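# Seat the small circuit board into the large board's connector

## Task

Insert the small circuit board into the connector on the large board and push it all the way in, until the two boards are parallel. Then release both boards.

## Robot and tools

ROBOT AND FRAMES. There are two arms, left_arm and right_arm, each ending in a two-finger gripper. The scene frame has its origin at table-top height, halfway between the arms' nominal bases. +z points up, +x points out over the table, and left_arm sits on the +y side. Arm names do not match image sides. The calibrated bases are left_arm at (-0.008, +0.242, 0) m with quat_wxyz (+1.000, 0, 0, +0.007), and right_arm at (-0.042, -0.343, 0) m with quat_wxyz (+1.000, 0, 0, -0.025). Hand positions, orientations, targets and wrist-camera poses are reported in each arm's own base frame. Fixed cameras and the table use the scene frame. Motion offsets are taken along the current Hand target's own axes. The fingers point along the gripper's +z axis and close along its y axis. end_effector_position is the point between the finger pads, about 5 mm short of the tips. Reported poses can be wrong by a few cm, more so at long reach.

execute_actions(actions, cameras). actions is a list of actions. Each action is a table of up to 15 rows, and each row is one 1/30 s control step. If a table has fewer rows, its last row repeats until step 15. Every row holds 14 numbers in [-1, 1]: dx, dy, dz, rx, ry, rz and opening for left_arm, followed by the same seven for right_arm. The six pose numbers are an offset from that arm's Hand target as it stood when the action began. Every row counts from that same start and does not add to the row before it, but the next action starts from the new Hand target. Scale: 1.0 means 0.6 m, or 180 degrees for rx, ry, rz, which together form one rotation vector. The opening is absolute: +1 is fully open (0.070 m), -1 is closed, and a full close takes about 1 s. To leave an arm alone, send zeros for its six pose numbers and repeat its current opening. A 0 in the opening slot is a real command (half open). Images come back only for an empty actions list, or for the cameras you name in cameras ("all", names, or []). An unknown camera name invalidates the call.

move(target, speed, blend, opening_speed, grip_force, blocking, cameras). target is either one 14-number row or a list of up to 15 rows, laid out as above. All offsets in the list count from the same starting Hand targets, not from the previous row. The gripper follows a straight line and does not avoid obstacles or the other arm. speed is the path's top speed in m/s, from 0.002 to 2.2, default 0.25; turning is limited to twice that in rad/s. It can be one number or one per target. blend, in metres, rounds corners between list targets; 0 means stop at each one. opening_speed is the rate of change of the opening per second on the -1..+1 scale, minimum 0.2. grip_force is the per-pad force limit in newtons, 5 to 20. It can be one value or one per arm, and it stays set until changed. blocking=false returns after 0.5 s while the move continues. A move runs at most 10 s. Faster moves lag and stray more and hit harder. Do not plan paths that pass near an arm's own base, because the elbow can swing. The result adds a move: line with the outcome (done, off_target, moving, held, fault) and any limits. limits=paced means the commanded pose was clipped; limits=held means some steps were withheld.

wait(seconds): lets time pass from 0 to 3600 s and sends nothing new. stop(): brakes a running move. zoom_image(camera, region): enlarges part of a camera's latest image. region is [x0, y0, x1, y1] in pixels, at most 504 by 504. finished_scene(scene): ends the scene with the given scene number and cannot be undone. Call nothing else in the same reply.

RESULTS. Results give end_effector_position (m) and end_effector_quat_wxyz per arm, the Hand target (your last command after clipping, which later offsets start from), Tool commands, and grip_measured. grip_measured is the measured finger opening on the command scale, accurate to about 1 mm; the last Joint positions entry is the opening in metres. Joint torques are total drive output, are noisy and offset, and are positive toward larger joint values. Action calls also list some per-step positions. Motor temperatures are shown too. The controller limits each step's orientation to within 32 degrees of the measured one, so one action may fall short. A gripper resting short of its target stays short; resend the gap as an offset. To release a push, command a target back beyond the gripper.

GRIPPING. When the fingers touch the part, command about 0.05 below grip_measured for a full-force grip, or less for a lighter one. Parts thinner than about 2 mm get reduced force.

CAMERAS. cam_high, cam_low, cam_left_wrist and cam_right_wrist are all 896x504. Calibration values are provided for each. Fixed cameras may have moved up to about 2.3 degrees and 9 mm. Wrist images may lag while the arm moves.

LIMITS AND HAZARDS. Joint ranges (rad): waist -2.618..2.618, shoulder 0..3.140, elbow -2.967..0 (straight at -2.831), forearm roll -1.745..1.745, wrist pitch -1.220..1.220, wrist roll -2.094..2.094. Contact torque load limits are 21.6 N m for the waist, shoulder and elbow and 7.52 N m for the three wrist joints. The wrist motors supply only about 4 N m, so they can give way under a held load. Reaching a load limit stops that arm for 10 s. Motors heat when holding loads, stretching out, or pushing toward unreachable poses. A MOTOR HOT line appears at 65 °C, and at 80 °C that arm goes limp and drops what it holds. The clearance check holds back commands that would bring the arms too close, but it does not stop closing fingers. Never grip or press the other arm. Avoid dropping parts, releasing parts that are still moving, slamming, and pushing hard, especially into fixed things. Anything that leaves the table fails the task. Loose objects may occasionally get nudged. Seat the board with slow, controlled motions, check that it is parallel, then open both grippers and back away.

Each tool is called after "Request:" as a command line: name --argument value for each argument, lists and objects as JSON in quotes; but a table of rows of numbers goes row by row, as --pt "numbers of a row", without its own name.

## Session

Request:
execute_actions --actions '[]' --cameras '["cam_high", "cam_left_wrist", "cam_right_wrist"]'

Request:
zoom_image --camera "cam_high" --region '[150, 180, 450, 350]'

Scene clock: 0.00 s.
left_arm: end_effector_position=(+0.0163, -0.4405, +0.2834) grip_measured=+1.00 end_effector_quat_wxyz=(+0.164, +0.711, +0.563, -0.388) | right_arm: end_effector_position=(+0.6358, +0.0466, +0.2337) grip_measured=+1.00 end_effector_quat_wxyz=(+0.520, +0.383, +0.763, +0.021)
Joint positions: left_arm=[-1.247 1.638 -1.559 -0.712 1.032 0.755 0.07] | right_arm=[0.273 2.343 -2.316 -0.855 0.86 1.516 0.07]
Joint torques (N m): no reading
Motor temperatures (°C): left_arm=[31 33 32 35 33 33] | right_arm=[31 36 33 35 34 37]
Hand target: left_arm +0.0163, -0.4405, +0.2834; +0.164, +0.711, +0.563, -0.388 | right_arm +0.6358, +0.0466, +0.2337; +0.520, +0.383, +0.763, +0.021
Tool commands: left_gripper/opening=+1.0 right_gripper/opening=+1.0
camera_calibration:
cam_left_wrist: T_world_to_cam=[[-0.92594, 0.31293, 0.21147, 0.0903], [0.26186, 0.9354, -0.2376, 0.47487], [-0.27216, -0.16463, -0.94807, 0.31754]] pos_world=[0.04568, -0.42018, 0.39478]
cam_right_wrist: T_world_to_cam=[[-0.57695, -0.69666, -0.42637, 0.49554], [-0.59299, 0.71625, -0.36789, 0.43055], [0.56168, 0.04058, -0.82636, -0.04088]] pos_world=[0.56418, 0.03849, 0.33589]
Images, in order (width x height): cam_high 896x504, cam_left_wrist 896x504, cam_right_wrist 896x504.

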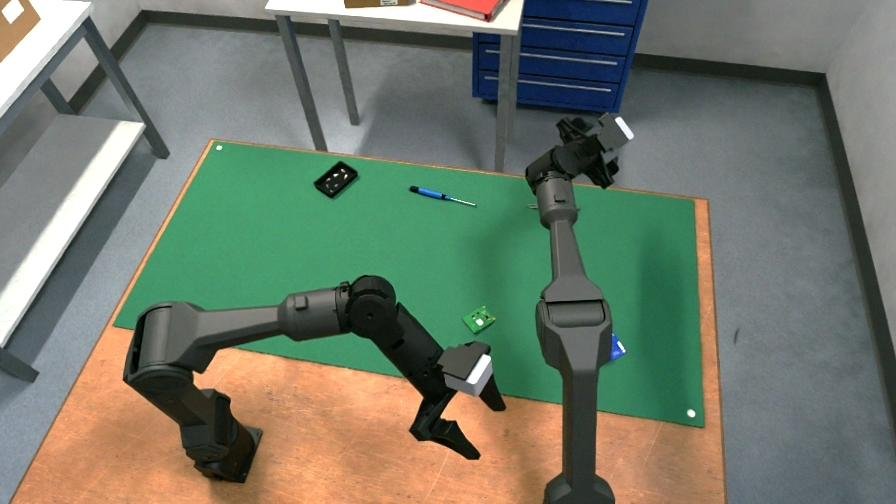

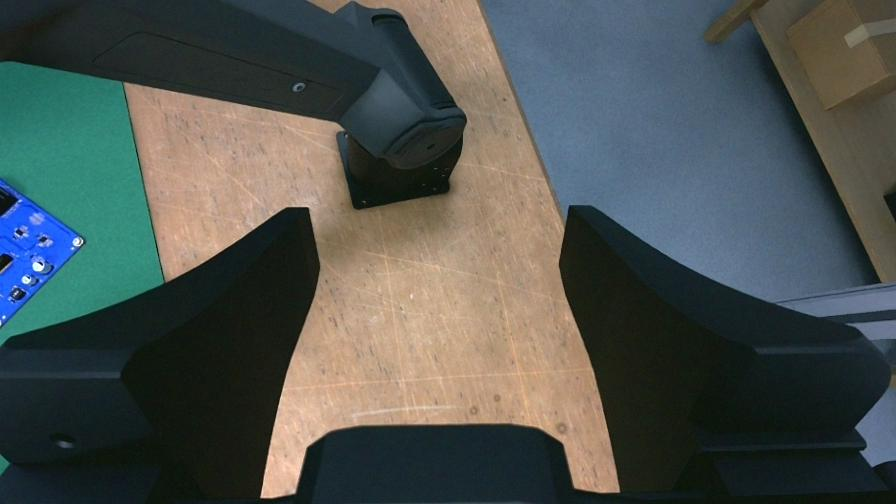

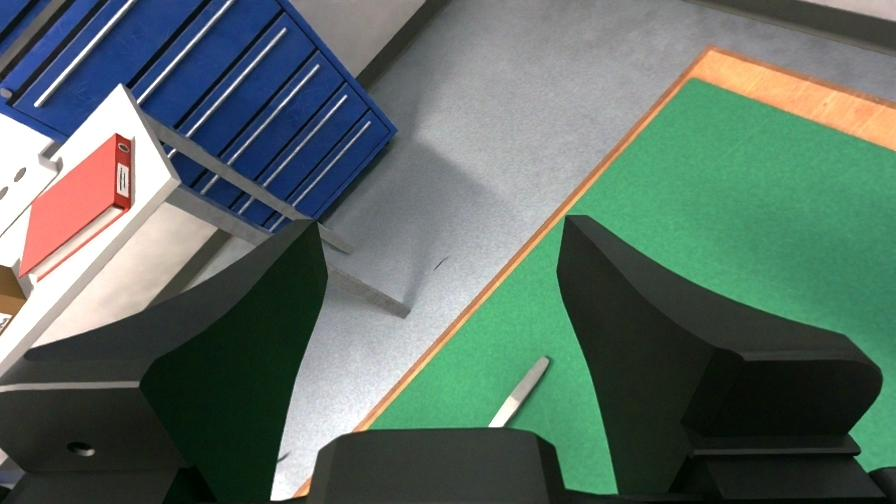

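Scaled by 1.680 from the camera's image (finer frame: 1280x720).

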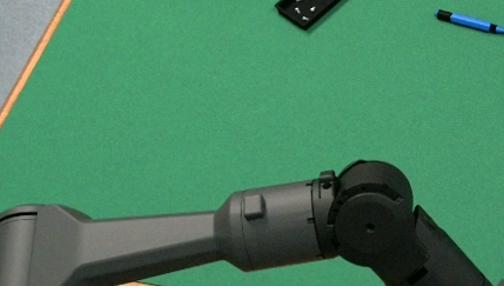

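Request:
zoom_image --camera "cam_high" --region '[445, 290, 515, 345]'

Request:
zoom_image --camera "cam_left_wrist" --region '[0, 150, 140, 340]'

Scaled by 7.200 from the camera's image (finer frame: 1280x720).

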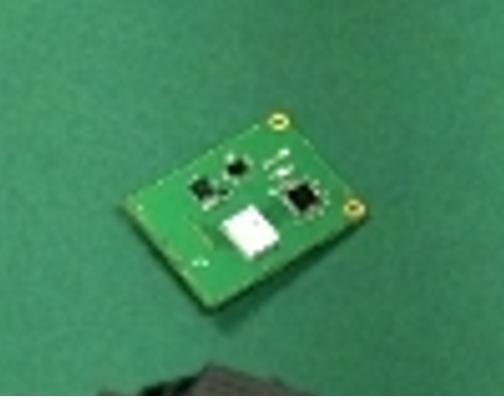

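Scaled by 2.653 from the camera's image (finer frame: 1280x720).

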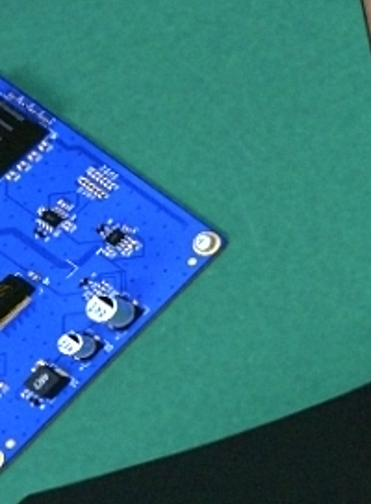

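Request:
move --target '[0.4975,0.4443,-0.7080,-0.3396,-0.0939,-0.2974,1.0,0.4902,-0.1853,-0.3570,0.1384,0.3204,-0.0559,1.0]' --speed 0.4 --grip_force 20 --cameras '["cam_right_wrist", "cam_high"]'

Request:
zoom_image --camera "cam_right_wrist" --region '[310, 60, 590, 300]'

Scene clock: 7.83 s.
left_arm: end_effector_position=(+0.4393, -0.0374, +0.2828) grip_measured=+1.00 end_effector_quat_wxyz=(+0.380, +0.158, +0.893, -0.182) | right_arm: end_effector_position=(+0.3507, +0.2253, +0.0546) grip_measured=+1.00 end_effector_quat_wxyz=(+0.000, +0.359, +0.933, +0.000)
Joint positions: left_arm=[0.2 1.637 -1.558 -0.711 1.03 0.754 0.07] | right_arm=[0.571 2.099 -1.638 0 1.198 1.305 0.07]
Joint torques (N m): left_arm=[-1.59 -6.59 -3.77 -0.93 -0.3 0.22] | right_arm=[0.03 -11.56 -5.13 -0.1 -0.09 0.04]
Hand target: left_arm +0.4388, -0.0379, +0.2830; +0.380, +0.159, +0.893, -0.182 | right_arm +0.3513, +0.2251, +0.0551; +0.000, +0.359, +0.933, +0.000
Off the commanded pose: left_arm 0.001 m, 0 deg | right_arm 0.001 m, 0 deg.
move: done
cam_right_wrist: T_world_to_cam=[[-0.6724, -0.73998, 0.01786, 0.39811], [-0.59877, 0.55796, 0.5746, 0.05382], [-0.43516, 0.37566, -0.81824, 0.23769]] pos_world=[0.40335, 0.17527, 0.15645]
Images, in order (width x height): cam_high 896x504, cam_right_wrist 896x504.

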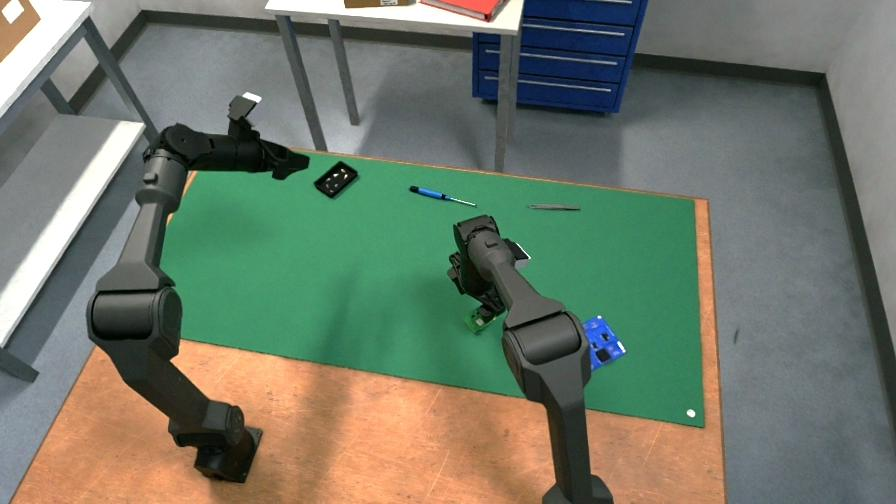

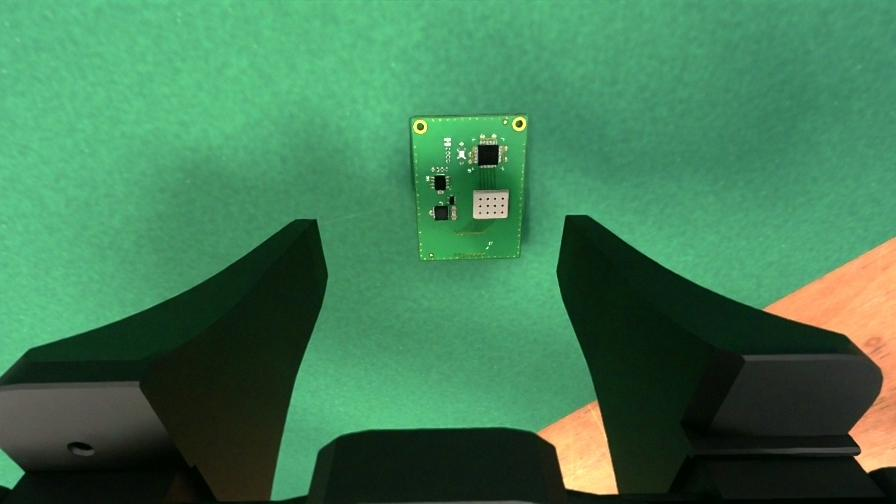

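Scaled by 1.800 from the camera's image (finer frame: 1280x720).

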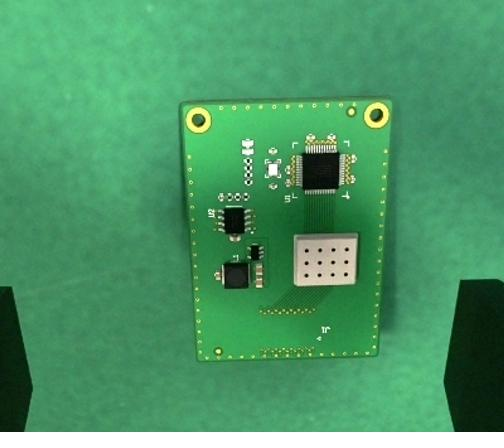

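Request:
zoom_image --camera "cam_right_wrist" --region '[400, 100, 540, 190]'

Request:
zoom_image --camera "cam_right_wrist" --region '[400, 190, 540, 280]'

Scaled by 3.600 from the camera's image (finer frame: 1280x720).

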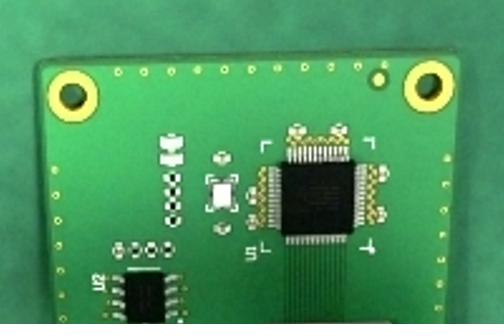

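Scaled by 3.600 from the camera's image (finer frame: 1280x720).

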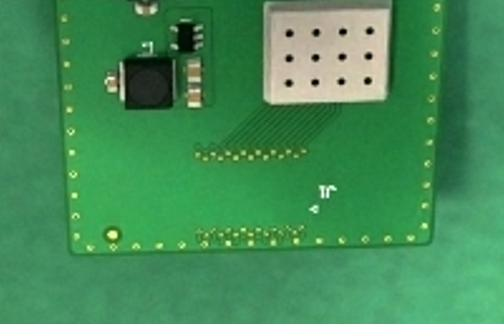

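Request:
move --pt "0 0 0 0 0 0 1.0 0.0390 -0.0190 0.0662 0 0.0417 -0.0047 0.4" --pt "0 0 0 0 0 0 1.0 0.0390 -0.0190 0.0662 0 0.0417 -0.0047 0.0" --speed '[0.1,0.05]' --opening_speed 0.9 --cameras '["cam_right_wrist"]'

Request:
zoom_image --camera "cam_right_wrist" --region '[340, 60, 540, 260]'

Scene clock: 13.90 s.
left_arm: end_effector_position=(+0.4391, -0.0374, +0.2829) grip_measured=+1.00 end_effector_quat_wxyz=(+0.380, +0.159, +0.893, -0.181) | right_arm: end_effector_position=(+0.3261, +0.2326, +0.0149) grip_measured=+0.13 end_effector_quat_wxyz=(-0.061, +0.351, +0.934, +0.024)
Joint positions: left_arm=[0.2 1.636 -1.557 -0.711 1.03 0.755 0.07] | right_arm=[0.55 2.122 -1.502 0.143 1.079 1.2 0.04]
Joint torques (N m): left_arm=[-1.51 -6.43 -3.51 -0.86 -0.4 0.25] | right_arm=[-0.29 -11.37 -5.09 0.01 0.12 0.06]
Hand target: left_arm +0.4388, -0.0379, +0.2830; +0.380, +0.159, +0.893, -0.182 | right_arm +0.3263, +0.2324, +0.0153; -0.061, +0.352, +0.934, +0.024
Off the commanded pose: left_arm 0.001 m, 0 deg | right_arm 0.001 m, 0 deg.
move: done
cam_right_wrist: T_world_to_cam=[[-0.66031, -0.75082, 0.01581, 0.38633], [-0.54583, 0.49428, 0.67658, 0.05384], [-0.5158, 0.43812, -0.7362, 0.20227]] pos_world=[0.38882, 0.17484, 0.10638]

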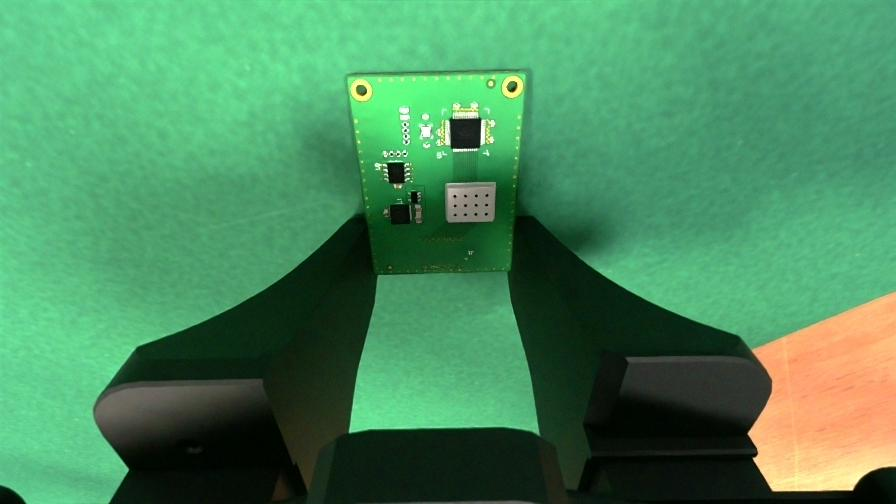

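Scaled by 2.520 from the camera's image (finer frame: 1280x720).

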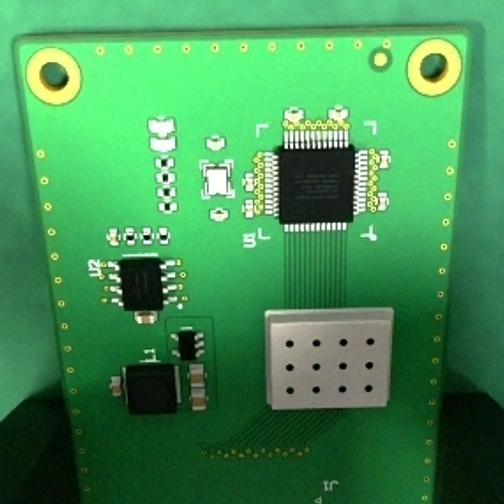

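Request:
move --pt "0 0 0 0 0 0 1.0 0.0087 0 -0.0661 0 0 0 0.0" --pt "0 0 0 0 0 0 1.0 -0.1910 -0.2607 -0.0667 -0.002 -0.0417 0.0308 0.0" --speed '[0.25,0.3]' --blend '[0.02,0]' --cameras '["cam_right_wrist"]'

Request:
zoom_image --camera "cam_right_wrist" --region '[200, 0, 700, 320]'

Scene clock: 16.47 s.
left_arm: end_effector_position=(+0.4391, -0.0374, +0.2829) grip_measured=+1.00 end_effector_quat_wxyz=(+0.380, +0.159, +0.893, -0.181) | right_arm: end_effector_position=(+0.3123, +0.0361, +0.0397) grip_measured=+0.13 end_effector_quat_wxyz=(+0.001, +0.398, +0.918, +0.001)
Joint positions: left_arm=[0.2 1.636 -1.557 -0.711 1.03 0.755 0.07] | right_arm=[0.115 1.786 -1.073 0.001 0.943 0.932 0.04]
Joint torques (N m): left_arm=[-1.65 -6.34 -3.55 -0.9 -0.5 0.19] | right_arm=[0.43 -7.72 -4.97 0.1 -0.03 0.06]
Hand target: left_arm +0.4388, -0.0379, +0.2830; +0.380, +0.159, +0.893, -0.182 | right_arm +0.3124, +0.0364, +0.0398; +0.001, +0.397, +0.918, +0.001
Off the commanded pose: left_arm 0.001 m, 0 deg | right_arm 0.000 m, 0 deg.
move: done
cam_right_wrist: T_world_to_cam=[[-0.73198, -0.68115, 0.01559, 0.24911], [-0.55115, 0.60541, 0.5742, 0.12846], [-0.40056, 0.41171, -0.81856, 0.26779]] pos_world=[0.36041, -0.01834, 0.14155]

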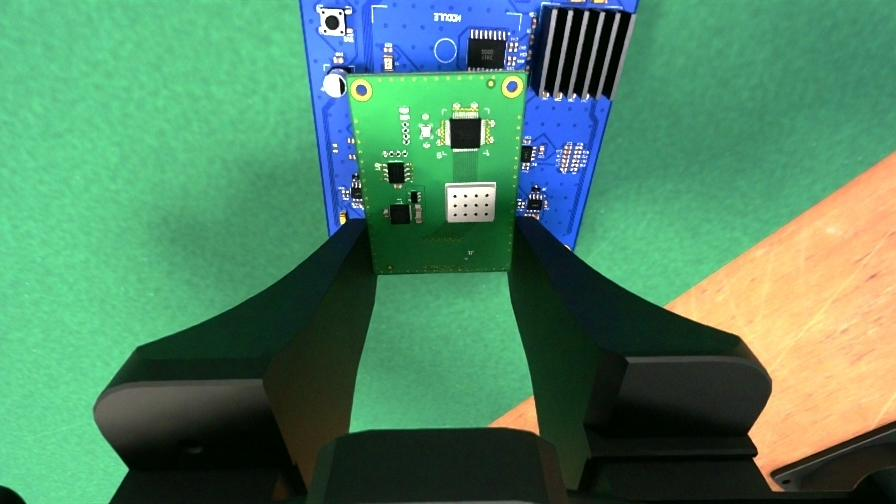

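Scaled by 1.008 from the camera's image (finer frame: 1280x720).

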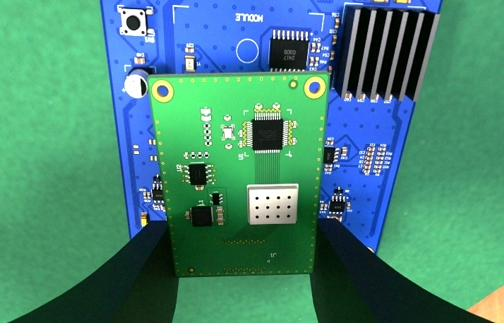

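Request:
zoom_image --camera "cam_right_wrist" --region '[350, 0, 550, 90]'

Scaled by 2.520 from the camera's image (finer frame: 1280x720).

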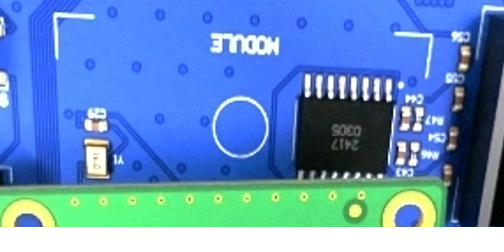

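Request:
move --target '[0,0,0,0,0,0,1.0,0.0857,0.0047,0,0,0,0.0164,0.0]' --speed 0.2 --cameras '["cam_right_wrist"]'

Request:
zoom_image --camera "cam_right_wrist" --region '[330, 0, 550, 90]'

Scene clock: 19.57 s.
left_arm: end_effector_position=(+0.4391, -0.0374, +0.2829) grip_measured=+1.00 end_effector_quat_wxyz=(+0.380, +0.159, +0.893, -0.181) | right_arm: end_effector_position=(+0.2790, +0.0762, +0.0397) grip_measured=+0.13 end_effector_quat_wxyz=(+0.000, +0.421, +0.907, +0.001)
Joint positions: left_arm=[0.2 1.636 -1.557 -0.711 1.03 0.755 0.07] | right_arm=[0.266 1.709 -0.964 0.001 0.911 1.133 0.04]
Joint torques (N m): left_arm=[-1.73 -6.28 -3.42 -0.93 -0.6 0.19] | right_arm=[-0.29 -6.99 -4.81 -0.02 -0.19 -0.1]
Hand target: left_arm +0.4388, -0.0379, +0.2830; +0.380, +0.159, +0.893, -0.182 | right_arm +0.2793, +0.0758, +0.0398; +0.001, +0.421, +0.907, +0.001
Off the commanded pose: left_arm 0.001 m, 0 deg | right_arm 0.001 m, 0 deg.
move: done
cam_right_wrist: T_world_to_cam=[[-0.76547, -0.64328, 0.01558, 0.2585], [-0.51955, 0.63216, 0.57485, 0.07484], [-0.37964, 0.43194, -0.81811, 0.23041]] pos_world=[0.32423, 0.01945, 0.14145]

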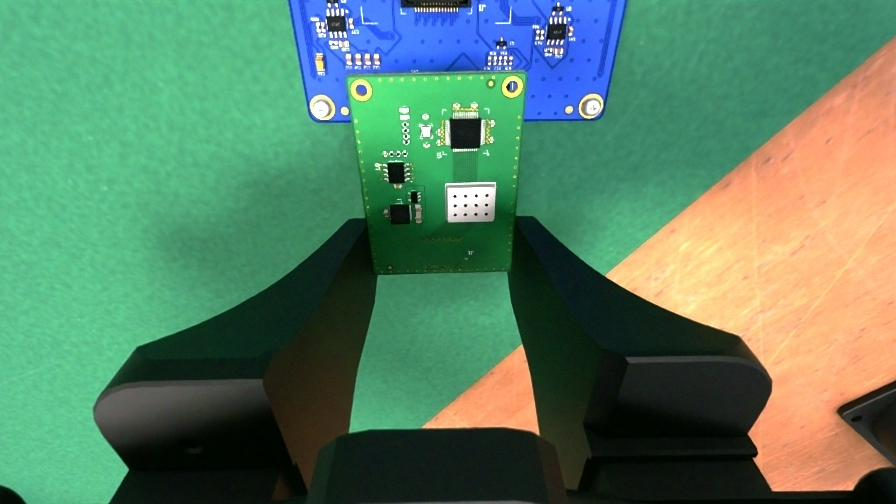

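Scaled by 2.291 from the camera's image (finer frame: 1280x720).

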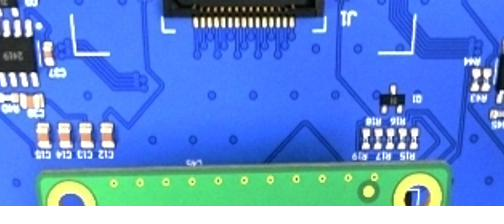

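Request:
zoom_image --camera "cam_right_wrist" --region '[340, 55, 535, 105]'

Request:
zoom_image --camera "cam_right_wrist" --region '[340, 0, 535, 50]'

Scaled by 2.585 from the camera's image (finer frame: 1280x720).

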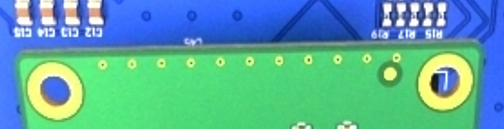

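Scaled by 2.585 from the camera's image (finer frame: 1280x720).

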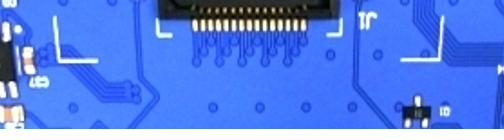

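Request:
move --pt "0 0 0 0 0 0 1.0 -0.1027 -0.0007 0.005 0 0 0 0.0" --pt "0 0 0 0 0 0 1.0 -0.1027 -0.0007 0.0247 0 0 0 0.0" --speed 0.12 --blend 0.006 --cameras '["cam_right_wrist"]'

Request:
zoom_image --camera "cam_right_wrist" --region '[320, 200, 560, 350]'

Scene clock: 26.37 s.
left_arm: end_effector_position=(+0.4391, -0.0374, +0.2829) grip_measured=+1.00 end_effector_quat_wxyz=(+0.380, +0.159, +0.893, -0.181) | right_arm: end_effector_position=(+0.3185, +0.0281, +0.0243) grip_measured=+0.13 end_effector_quat_wxyz=(+0.000, +0.421, +0.907, +0.000)
Joint positions: left_arm=[0.2 1.636 -1.557 -0.711 1.03 0.755 0.07] | right_arm=[0.088 1.833 -1.07 0 0.895 0.956 0.04]
Joint torques (N m): left_arm=[-1.64 -6.51 -3.47 -0.91 -0.62 0.19] | right_arm=[1.12 -8.98 -4.76 0.1 0.04 0.02]
Hand target: left_arm +0.4388, -0.0379, +0.2830; +0.380, +0.159, +0.893, -0.182 | right_arm +0.3188, +0.0285, +0.0250; +0.001, +0.421, +0.907, +0.001
Off the commanded pose: left_arm 0.001 m, 0 deg | right_arm 0.001 m, 0 deg.
move: done; blend cut to 0.0059 m at target 1
cam_right_wrist: T_world_to_cam=[[-0.76563, -0.64305, 0.01706, 0.25813], [-0.51873, 0.63286, 0.57481, 0.13433], [-0.38043, 0.43125, -0.81811, 0.25397]] pos_world=[0.36393, -0.02855, 0.12615]

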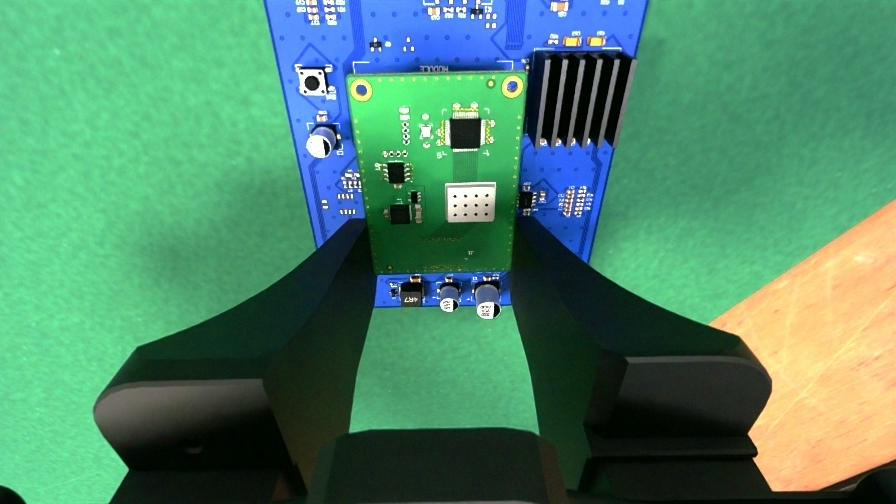

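Scaled by 2.100 from the camera's image (finer frame: 1280x720).

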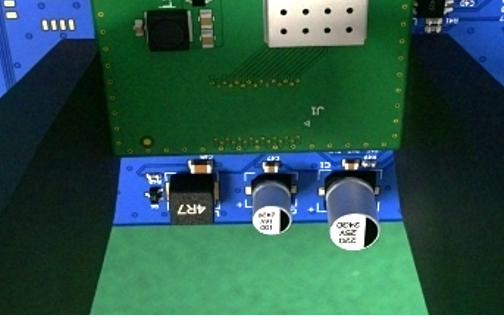

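Request:
zoom_image --camera "cam_right_wrist" --region '[335, 45, 545, 105]'

Request:
zoom_image --camera "cam_right_wrist" --region '[340, 50, 420, 100]'

Request:
zoom_image --camera "cam_right_wrist" --region '[470, 50, 550, 100]'

Scaled by 2.400 from the camera's image (finer frame: 1280x720).

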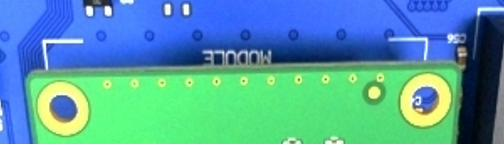

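Scaled by 6.300 from the camera's image (finer frame: 1280x720).

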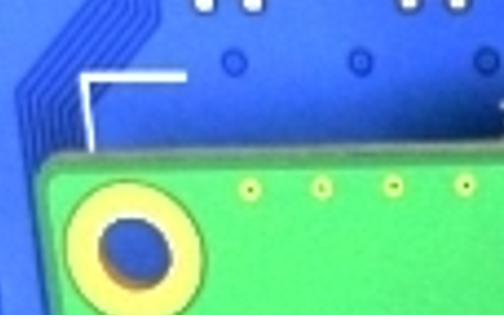

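Scaled by 6.300 from the camera's image (finer frame: 1280x720).

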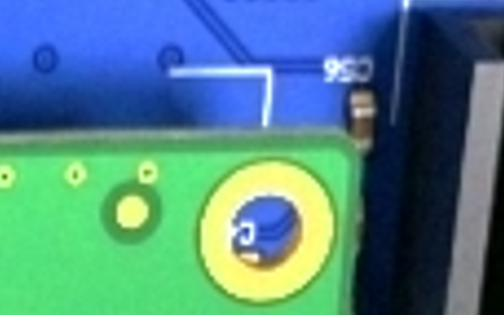

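Request:
zoom_image --camera "cam_right_wrist" --region '[365, 240, 445, 290]'

Request:
zoom_image --camera "cam_right_wrist" --region '[445, 240, 525, 290]'

Scaled by 6.300 from the camera's image (finer frame: 1280x720).

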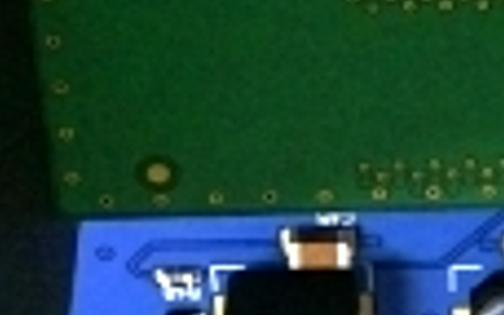

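Scaled by 6.300 from the camera's image (finer frame: 1280x720).

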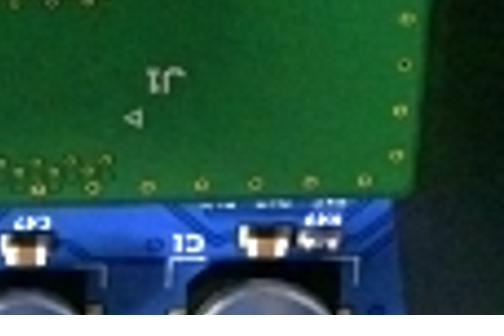

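Request:
zoom_image --camera "cam_right_wrist" --region '[365, 265, 445, 315]'

Request:
zoom_image --camera "cam_right_wrist" --region '[445, 265, 525, 315]'

Scaled by 6.300 from the camera's image (finer frame: 1280x720).

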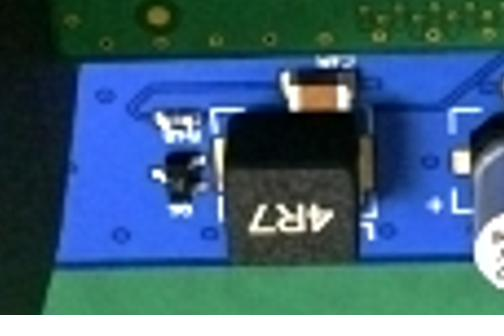

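Scaled by 6.300 from the camera's image (finer frame: 1280x720).

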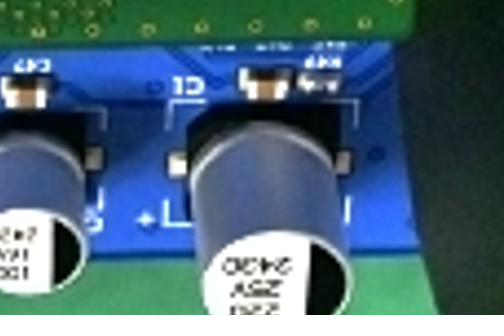

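Request:
move --target '[0,0,0,0,0,0,1.0,0.0007,0.0025,0,0,0,0.0044,0.0]' --speed 0.03 --cameras '["cam_right_wrist"]'

Request:
zoom_image --camera "cam_right_wrist" --region '[340, 50, 420, 100]'

Request:
zoom_image --camera "cam_right_wrist" --region '[470, 50, 550, 100]'

Request:
zoom_image --camera "cam_right_wrist" --region '[365, 250, 445, 310]'

Request:
zoom_image --camera "cam_right_wrist" --region '[445, 250, 525, 310]'

Scene clock: 31.13 s.
left_arm: end_effector_position=(+0.4391, -0.0374, +0.2829) grip_measured=+1.00 end_effector_quat_wxyz=(+0.380, +0.159, +0.893, -0.181) | right_arm: end_effector_position=(+0.3198, +0.0296, +0.0251) grip_measured=+0.13 end_effector_quat_wxyz=(+0.001, +0.427, +0.904, +0.001)
Joint positions: left_arm=[0.2 1.636 -1.557 -0.711 1.03 0.755 0.07] | right_arm=[0.092 1.834 -1.075 0 0.897 0.975 0.04]
Joint torques (N m): left_arm=[-1.62 -6.34 -3.59 -0.92 -0.63 0.17] | right_arm=[0.43 -7.08 -4.62 0.08 0.06 -0.08]
Hand target: left_arm +0.4388, -0.0379, +0.2830; +0.380, +0.159, +0.893, -0.182 | right_arm +0.3197, +0.0298, +0.0250; +0.001, +0.427, +0.904, +0.001
Off the commanded pose: left_arm 0.001 m, 0 deg | right_arm 0.000 m, 0 deg.
move: done
cam_right_wrist: T_world_to_cam=[[-0.77486, -0.63195, 0.01506, 0.26262], [-0.51094, 0.64014, 0.57372, 0.13102], [-0.37221, 0.43686, -0.81891, 0.25165]] pos_world=[0.3641, -0.02785, 0.12695]

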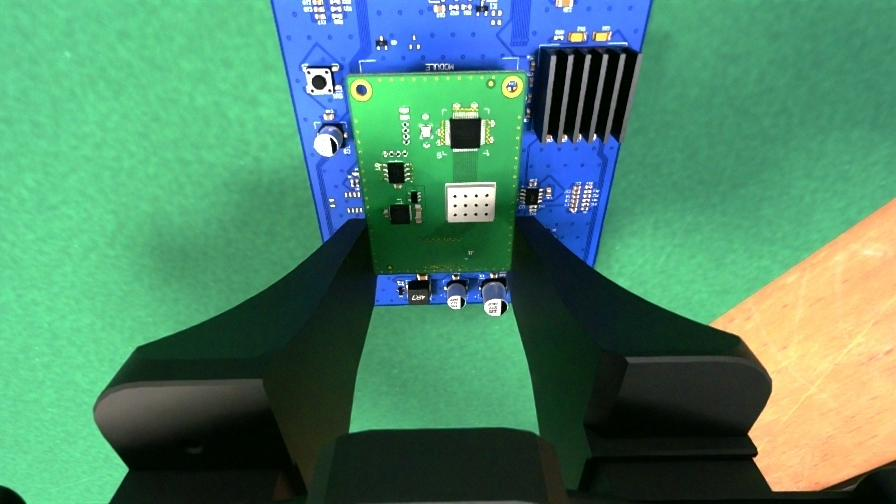

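Scaled by 6.300 from the camera's image (finer frame: 1280x720).

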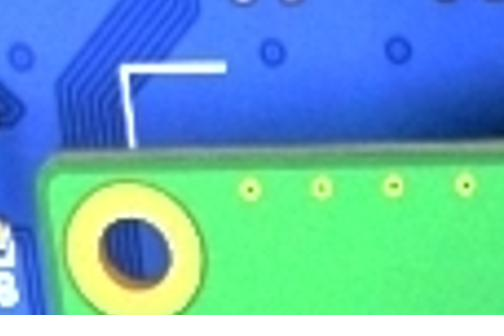

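Scaled by 6.300 from the camera's image (finer frame: 1280x720).

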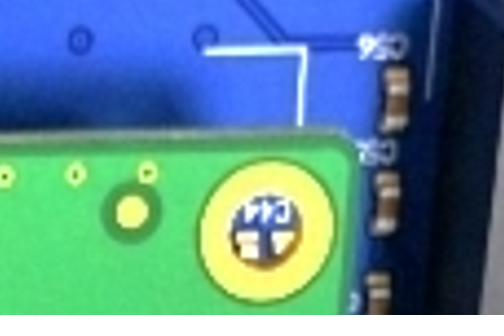

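Scaled by 6.300 from the camera's image (finer frame: 1280x720).

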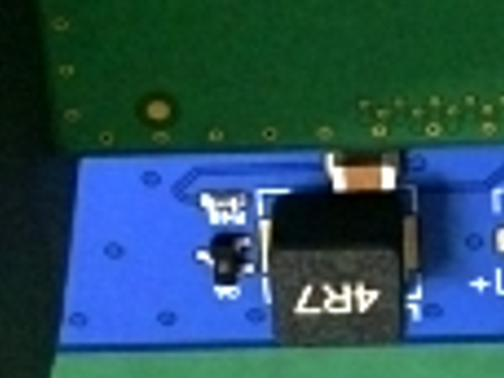

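Scaled by 6.300 from the camera's image (finer frame: 1280x720).

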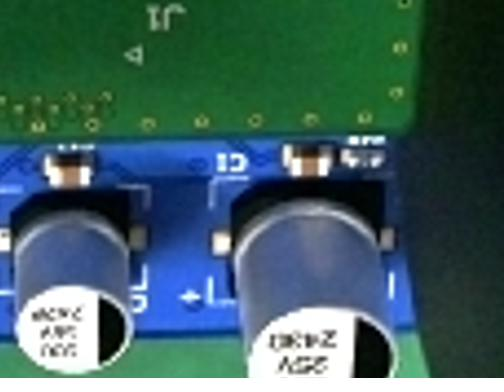

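Request:
move --target '[0,0,0,0,0,0,1.0,0.0003,-0.0008,0.0057,0,0,0,0.0]' --speed 0.02 --cameras '["cam_right_wrist"]'

Request:
zoom_image --camera "cam_right_wrist" --region '[340, 50, 420, 100]'

Request:
zoom_image --camera "cam_right_wrist" --region '[470, 50, 550, 100]'

Scene clock: 32.83 s.
left_arm: end_effector_position=(+0.4391, -0.0374, +0.2829) grip_measured=+1.00 end_effector_quat_wxyz=(+0.380, +0.159, +0.893, -0.181) | right_arm: end_effector_position=(+0.3193, +0.0295, +0.0215) grip_measured=+0.13 end_effector_quat_wxyz=(+0.001, +0.427, +0.904, +0.001)
Joint positions: left_arm=[0.2 1.636 -1.557 -0.711 1.03 0.755 0.07] | right_arm=[0.092 1.84 -1.067 0 0.884 0.974 0.04]
Joint torques (N m): left_arm=[-1.72 -6.32 -3.65 -0.88 -0.6 0.17] | right_arm=[-0.56 -7.89 -4.05 0.01 -0.07 -0.08]
Hand target: left_arm +0.4388, -0.0379, +0.2830; +0.380, +0.159, +0.893, -0.182 | right_arm +0.3192, +0.0296, +0.0215; +0.001, +0.427, +0.904, +0.001
Off the commanded pose: left_arm 0.001 m, 0 deg | right_arm 0.000 m, 0 deg.
move: done
cam_right_wrist: T_world_to_cam=[[-0.77429, -0.63265, 0.0155, 0.26208], [-0.51121, 0.63972, 0.57395, 0.13295], [-0.37302, 0.43648, -0.81874, 0.24882]] pos_world=[0.3637, -0.02785, 0.12335]

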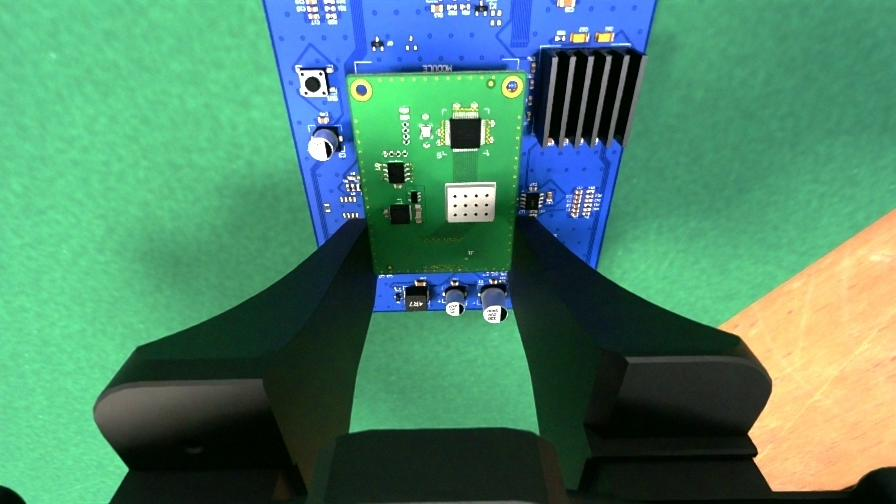

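Scaled by 6.300 from the camera's image (finer frame: 1280x720).

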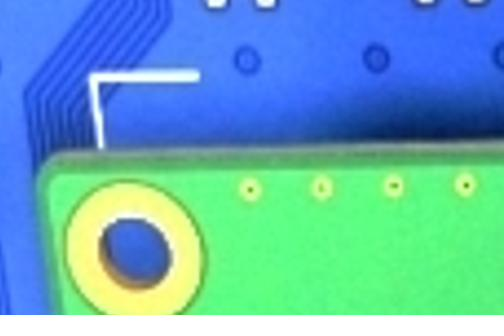

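Scaled by 6.300 from the camera's image (finer frame: 1280x720).

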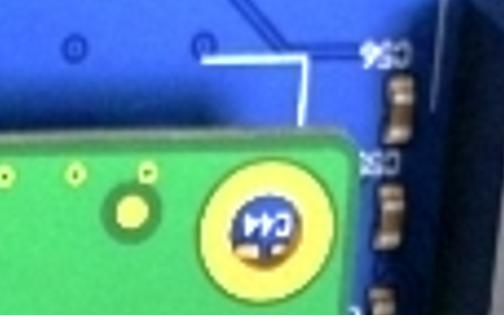

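Request:
move --target '[0,0,0,0,0,0,1.0,0.0002,-0.0003,0.0038,0,0,0.0008,0.0]' --speed 0.008

Scene clock: 34.60 s.
left_arm: end_effector_position=(+0.4391, -0.0374, +0.2829) grip_measured=+1.00 end_effector_quat_wxyz=(+0.380, +0.159, +0.893, -0.181) | right_arm: end_effector_position=(+0.3193, +0.0297, +0.0196) grip_measured=+0.13 end_effector_quat_wxyz=(+0.001, +0.428, +0.904, +0.001)
Joint positions: left_arm=[0.2 1.636 -1.557 -0.711 1.03 0.755 0.07] | right_arm=[0.092 1.843 -1.063 0.001 0.875 0.976 0.04]
Joint torques (N m): left_arm=[-1.56 -6.12 -3.62 -0.92 -0.64 0.14] | right_arm=[-0.61 -7.19 -3.59 -0.07 -0.23 0.05]
Hand target: left_arm +0.4388, -0.0379, +0.2830; +0.380, +0.159, +0.893, -0.182 | right_arm +0.3190, +0.0296, +0.0193; +0.001, +0.428, +0.904, +0.001
Off the commanded pose: left_arm 0.001 m, 0 deg | right_arm 0.000 m, 0 deg.
move: done

Request:
move --target '[0,0,0,0,0,0,1.0,0,0,0.0016,0,0,0,0.0]' --speed 0.008

Scene clock: 35.23 s.
left_arm: end_effector_position=(+0.4391, -0.0374, +0.2829) grip_measured=+1.00 end_effector_quat_wxyz=(+0.380, +0.159, +0.893, -0.181) | right_arm: end_effector_position=(+0.3193, +0.0297, +0.0184) grip_measured=+0.13 end_effector_quat_wxyz=(+0.001, +0.428, +0.904, +0.001)
Joint positions: left_arm=[0.2 1.636 -1.557 -0.711 1.03 0.755 0.07] | right_arm=[0.092 1.845 -1.061 0.001 0.871 0.976 0.04]
Joint torques (N m): left_arm=[-1.82 -6.24 -3.59 -0.9 -0.63 0.16] | right_arm=[-0.57 -7.31 -3.64 -0.12 0.01 0.06]
Hand target: left_arm +0.4388, -0.0379, +0.2830; +0.380, +0.159, +0.893, -0.182 | right_arm +0.3190, +0.0296, +0.0183; +0.001, +0.428, +0.904, +0.001
Off the commanded pose: left_arm 0.001 m, 0 deg | right_arm 0.000 m, 0 deg.
move: done

Request:
move --target '[0,0,0,0,0,0,1.0,0,0,0.0018,0,0,0,0.0]' --speed 0.008 --cameras '["cam_right_wrist"]'

Request:
zoom_image --camera "cam_right_wrist" --region '[340, 50, 420, 100]'

Request:
zoom_image --camera "cam_right_wrist" --region '[470, 50, 550, 100]'

Scene clock: 36.00 s.
left_arm: end_effector_position=(+0.4391, -0.0374, +0.2829) grip_measured=+1.00 end_effector_quat_wxyz=(+0.380, +0.159, +0.893, -0.181) | right_arm: end_effector_position=(+0.3191, +0.0296, +0.0174) grip_measured=+0.13 end_effector_quat_wxyz=(+0.001, +0.428, +0.904, +0.001)
Joint positions: left_arm=[0.2 1.636 -1.557 -0.711 1.03 0.755 0.07] | right_arm=[0.092 1.847 -1.059 0.001 0.868 0.976 0.04]
Joint torques (N m): left_arm=[-1.72 -6.39 -3.76 -0.88 -0.62 0.14] | right_arm=[-0.54 -6.29 -3.13 -0.26 -0.3 0.06]
Hand target: left_arm +0.4388, -0.0379, +0.2830; +0.380, +0.159, +0.893, -0.182 | right_arm +0.3190, +0.0296, +0.0172; +0.001, +0.428, +0.904, +0.001
Off the commanded pose: left_arm 0.001 m, 0 deg | right_arm 0.000 m, 0 deg.
move: done
cam_right_wrist: T_world_to_cam=[[-0.77595, -0.63062, 0.01486, 0.26257], [-0.50965, 0.64064, 0.57432, 0.13451], [-0.37169, 0.43807, -0.8185, 0.24484]] pos_world=[0.3633, -0.02785, 0.11925]

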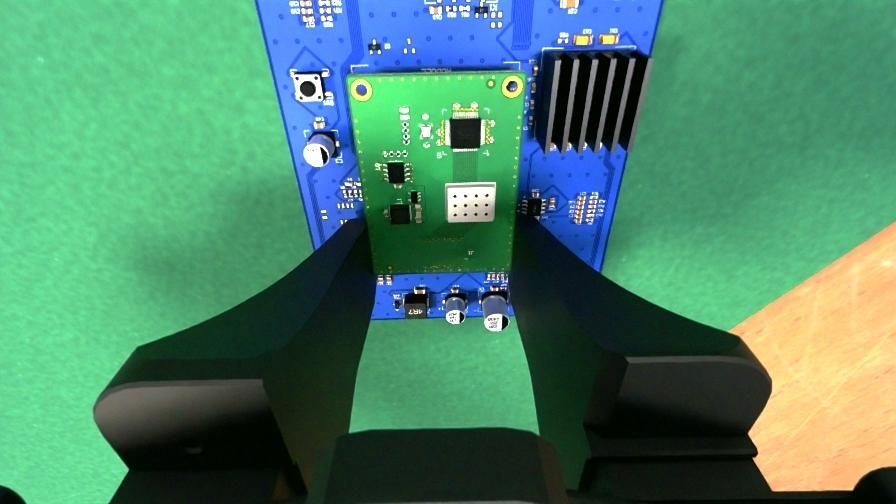

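Scaled by 6.300 from the camera's image (finer frame: 1280x720).

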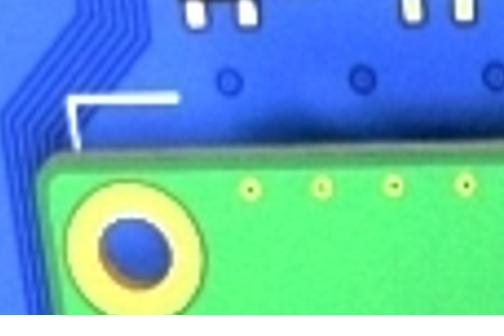

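Scaled by 6.300 from the camera's image (finer frame: 1280x720).

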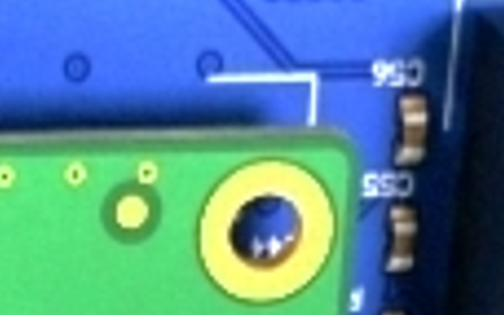

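Request:
move --target '[0,0,0,0,0,0,1.0,0.0001,-0.0001,0.0017,0,0,0,0.0]' --speed 0.008

Scene clock: 37.73 s.
left_arm: end_effector_position=(+0.4391, -0.0374, +0.2829) grip_measured=+1.00 end_effector_quat_wxyz=(+0.380, +0.159, +0.893, -0.181) | right_arm: end_effector_position=(+0.3191, +0.0296, +0.0164) grip_measured=+0.13 end_effector_quat_wxyz=(+0.001, +0.428, +0.904, +0.001)
Joint positions: left_arm=[0.2 1.636 -1.557 -0.711 1.03 0.755 0.07] | right_arm=[0.092 1.849 -1.057 0.001 0.863 0.976 0.04]
Joint torques (N m): left_arm=[-1.48 -6.08 -3.6 -0.89 -0.61 0.16] | right_arm=[-0.39 -5.18 -2.69 -0.46 -0.3 0.06]
Hand target: left_arm +0.4388, -0.0379, +0.2830; +0.380, +0.159, +0.893, -0.182 | right_arm +0.3189, +0.0296, +0.0162; +0.001, +0.428, +0.904, +0.001
Off the commanded pose: left_arm 0.001 m, 0 deg | right_arm 0.000 m, 0 deg.
move: done

Request:
execute_actions --actions '[]' --cameras '["cam_right_wrist"]'

Request:
zoom_image --camera "cam_right_wrist" --region '[340, 50, 420, 100]'

Request:
zoom_image --camera "cam_right_wrist" --region '[470, 50, 550, 100]'

Scene clock: 38.00 s.
left_arm: end_effector_position=(+0.4391, -0.0374, +0.2829) grip_measured=+1.00 end_effector_quat_wxyz=(+0.380, +0.159, +0.893, -0.181) | right_arm: end_effector_position=(+0.3191, +0.0296, +0.0164) grip_measured=+0.13 end_effector_quat_wxyz=(+0.001, +0.428, +0.904, +0.001)
Joint positions: left_arm=[0.2 1.636 -1.557 -0.711 1.03 0.755 0.07] | right_arm=[0.092 1.849 -1.057 0.001 0.863 0.976 0.04]
Joint torques (N m): left_arm=[-1.68 -6.42 -3.39 -0.86 -0.61 0.18] | right_arm=[-0.35 -5.16 -2.69 -0.47 -0.19 0.06]
Motor temperatures (°C): left_arm=[31 36 33 36 33 33] | right_arm=[31 39 34 35 34 37]
Hand target: left_arm +0.4388, -0.0379, +0.2830; +0.380, +0.159, +0.893, -0.182 | right_arm +0.3189, +0.0296, +0.0162; +0.001, +0.428, +0.904, +0.001
Tool commands: left_gripper/opening=+1.0 right_gripper/opening=+0.0
Off the commanded pose: left_arm 0.001 m, 0 deg | right_arm 0.000 m, 0 deg.
camera_calibration:
cam_right_wrist: T_world_to_cam=[[-0.77595, -0.63063, 0.01447, 0.26263], [-0.50992, 0.64061, 0.57411, 0.1352], [-0.37132, 0.4381, -0.81865, 0.24391]] pos_world=[0.3633, -0.02785, 0.11825]
Images, in order (width x height): cam_right_wrist 896x504.

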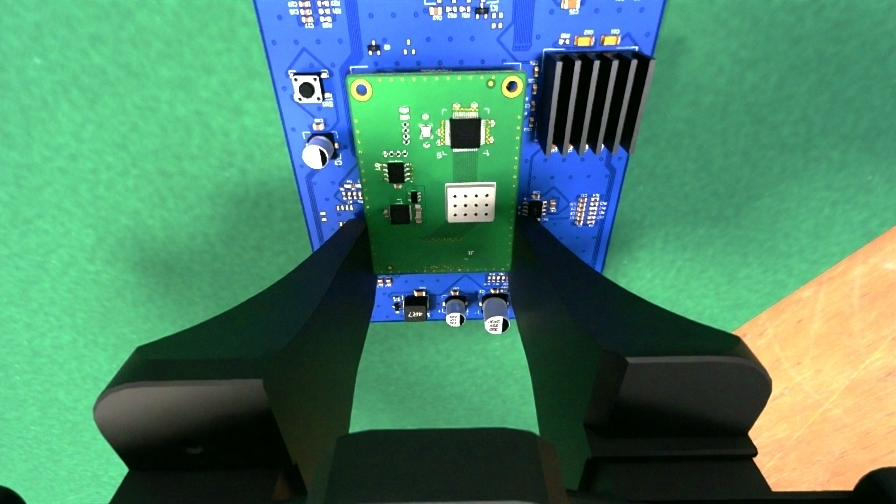

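Scaled by 6.300 from the camera's image (finer frame: 1280x720).

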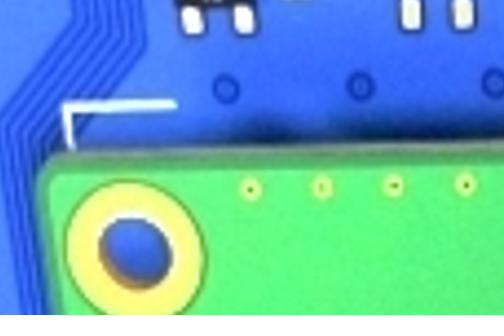

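Scaled by 6.300 from the camera's image (finer frame: 1280x720).

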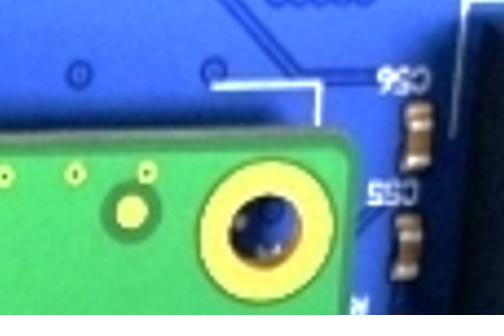

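Request:
move --target '[0,0,0,0,0,0,1.0,0,0,0.0022,0,0,0,0.0]' --speed 0.008

Scene clock: 39.17 s.
left_arm: end_effector_position=(+0.4391, -0.0374, +0.2829) grip_measured=+1.00 end_effector_quat_wxyz=(+0.380, +0.159, +0.893, -0.181) | right_arm: end_effector_position=(+0.3192, +0.0297, +0.0159) grip_measured=+0.13 end_effector_quat_wxyz=(+0.001, +0.428, +0.904, +0.001)
Joint positions: left_arm=[0.2 1.636 -1.557 -0.711 1.03 0.755 0.07] | right_arm=[0.092 1.85 -1.056 0.001 0.861 0.976 0.04]
Joint torques (N m): left_arm=[-1.58 -6.28 -3.55 -0.92 -0.62 0.13] | right_arm=[-0.27 -1.1 -1.2 -0.46 -1.33 0.05]
Hand target: left_arm +0.4388, -0.0379, +0.2830; +0.380, +0.159, +0.893, -0.182 | right_arm +0.3189, +0.0296, +0.0149; +0.001, +0.428, +0.904, +0.001
Off the commanded pose: left_arm 0.001 m, 0 deg | right_arm 0.001 m, 0 deg.
move: done


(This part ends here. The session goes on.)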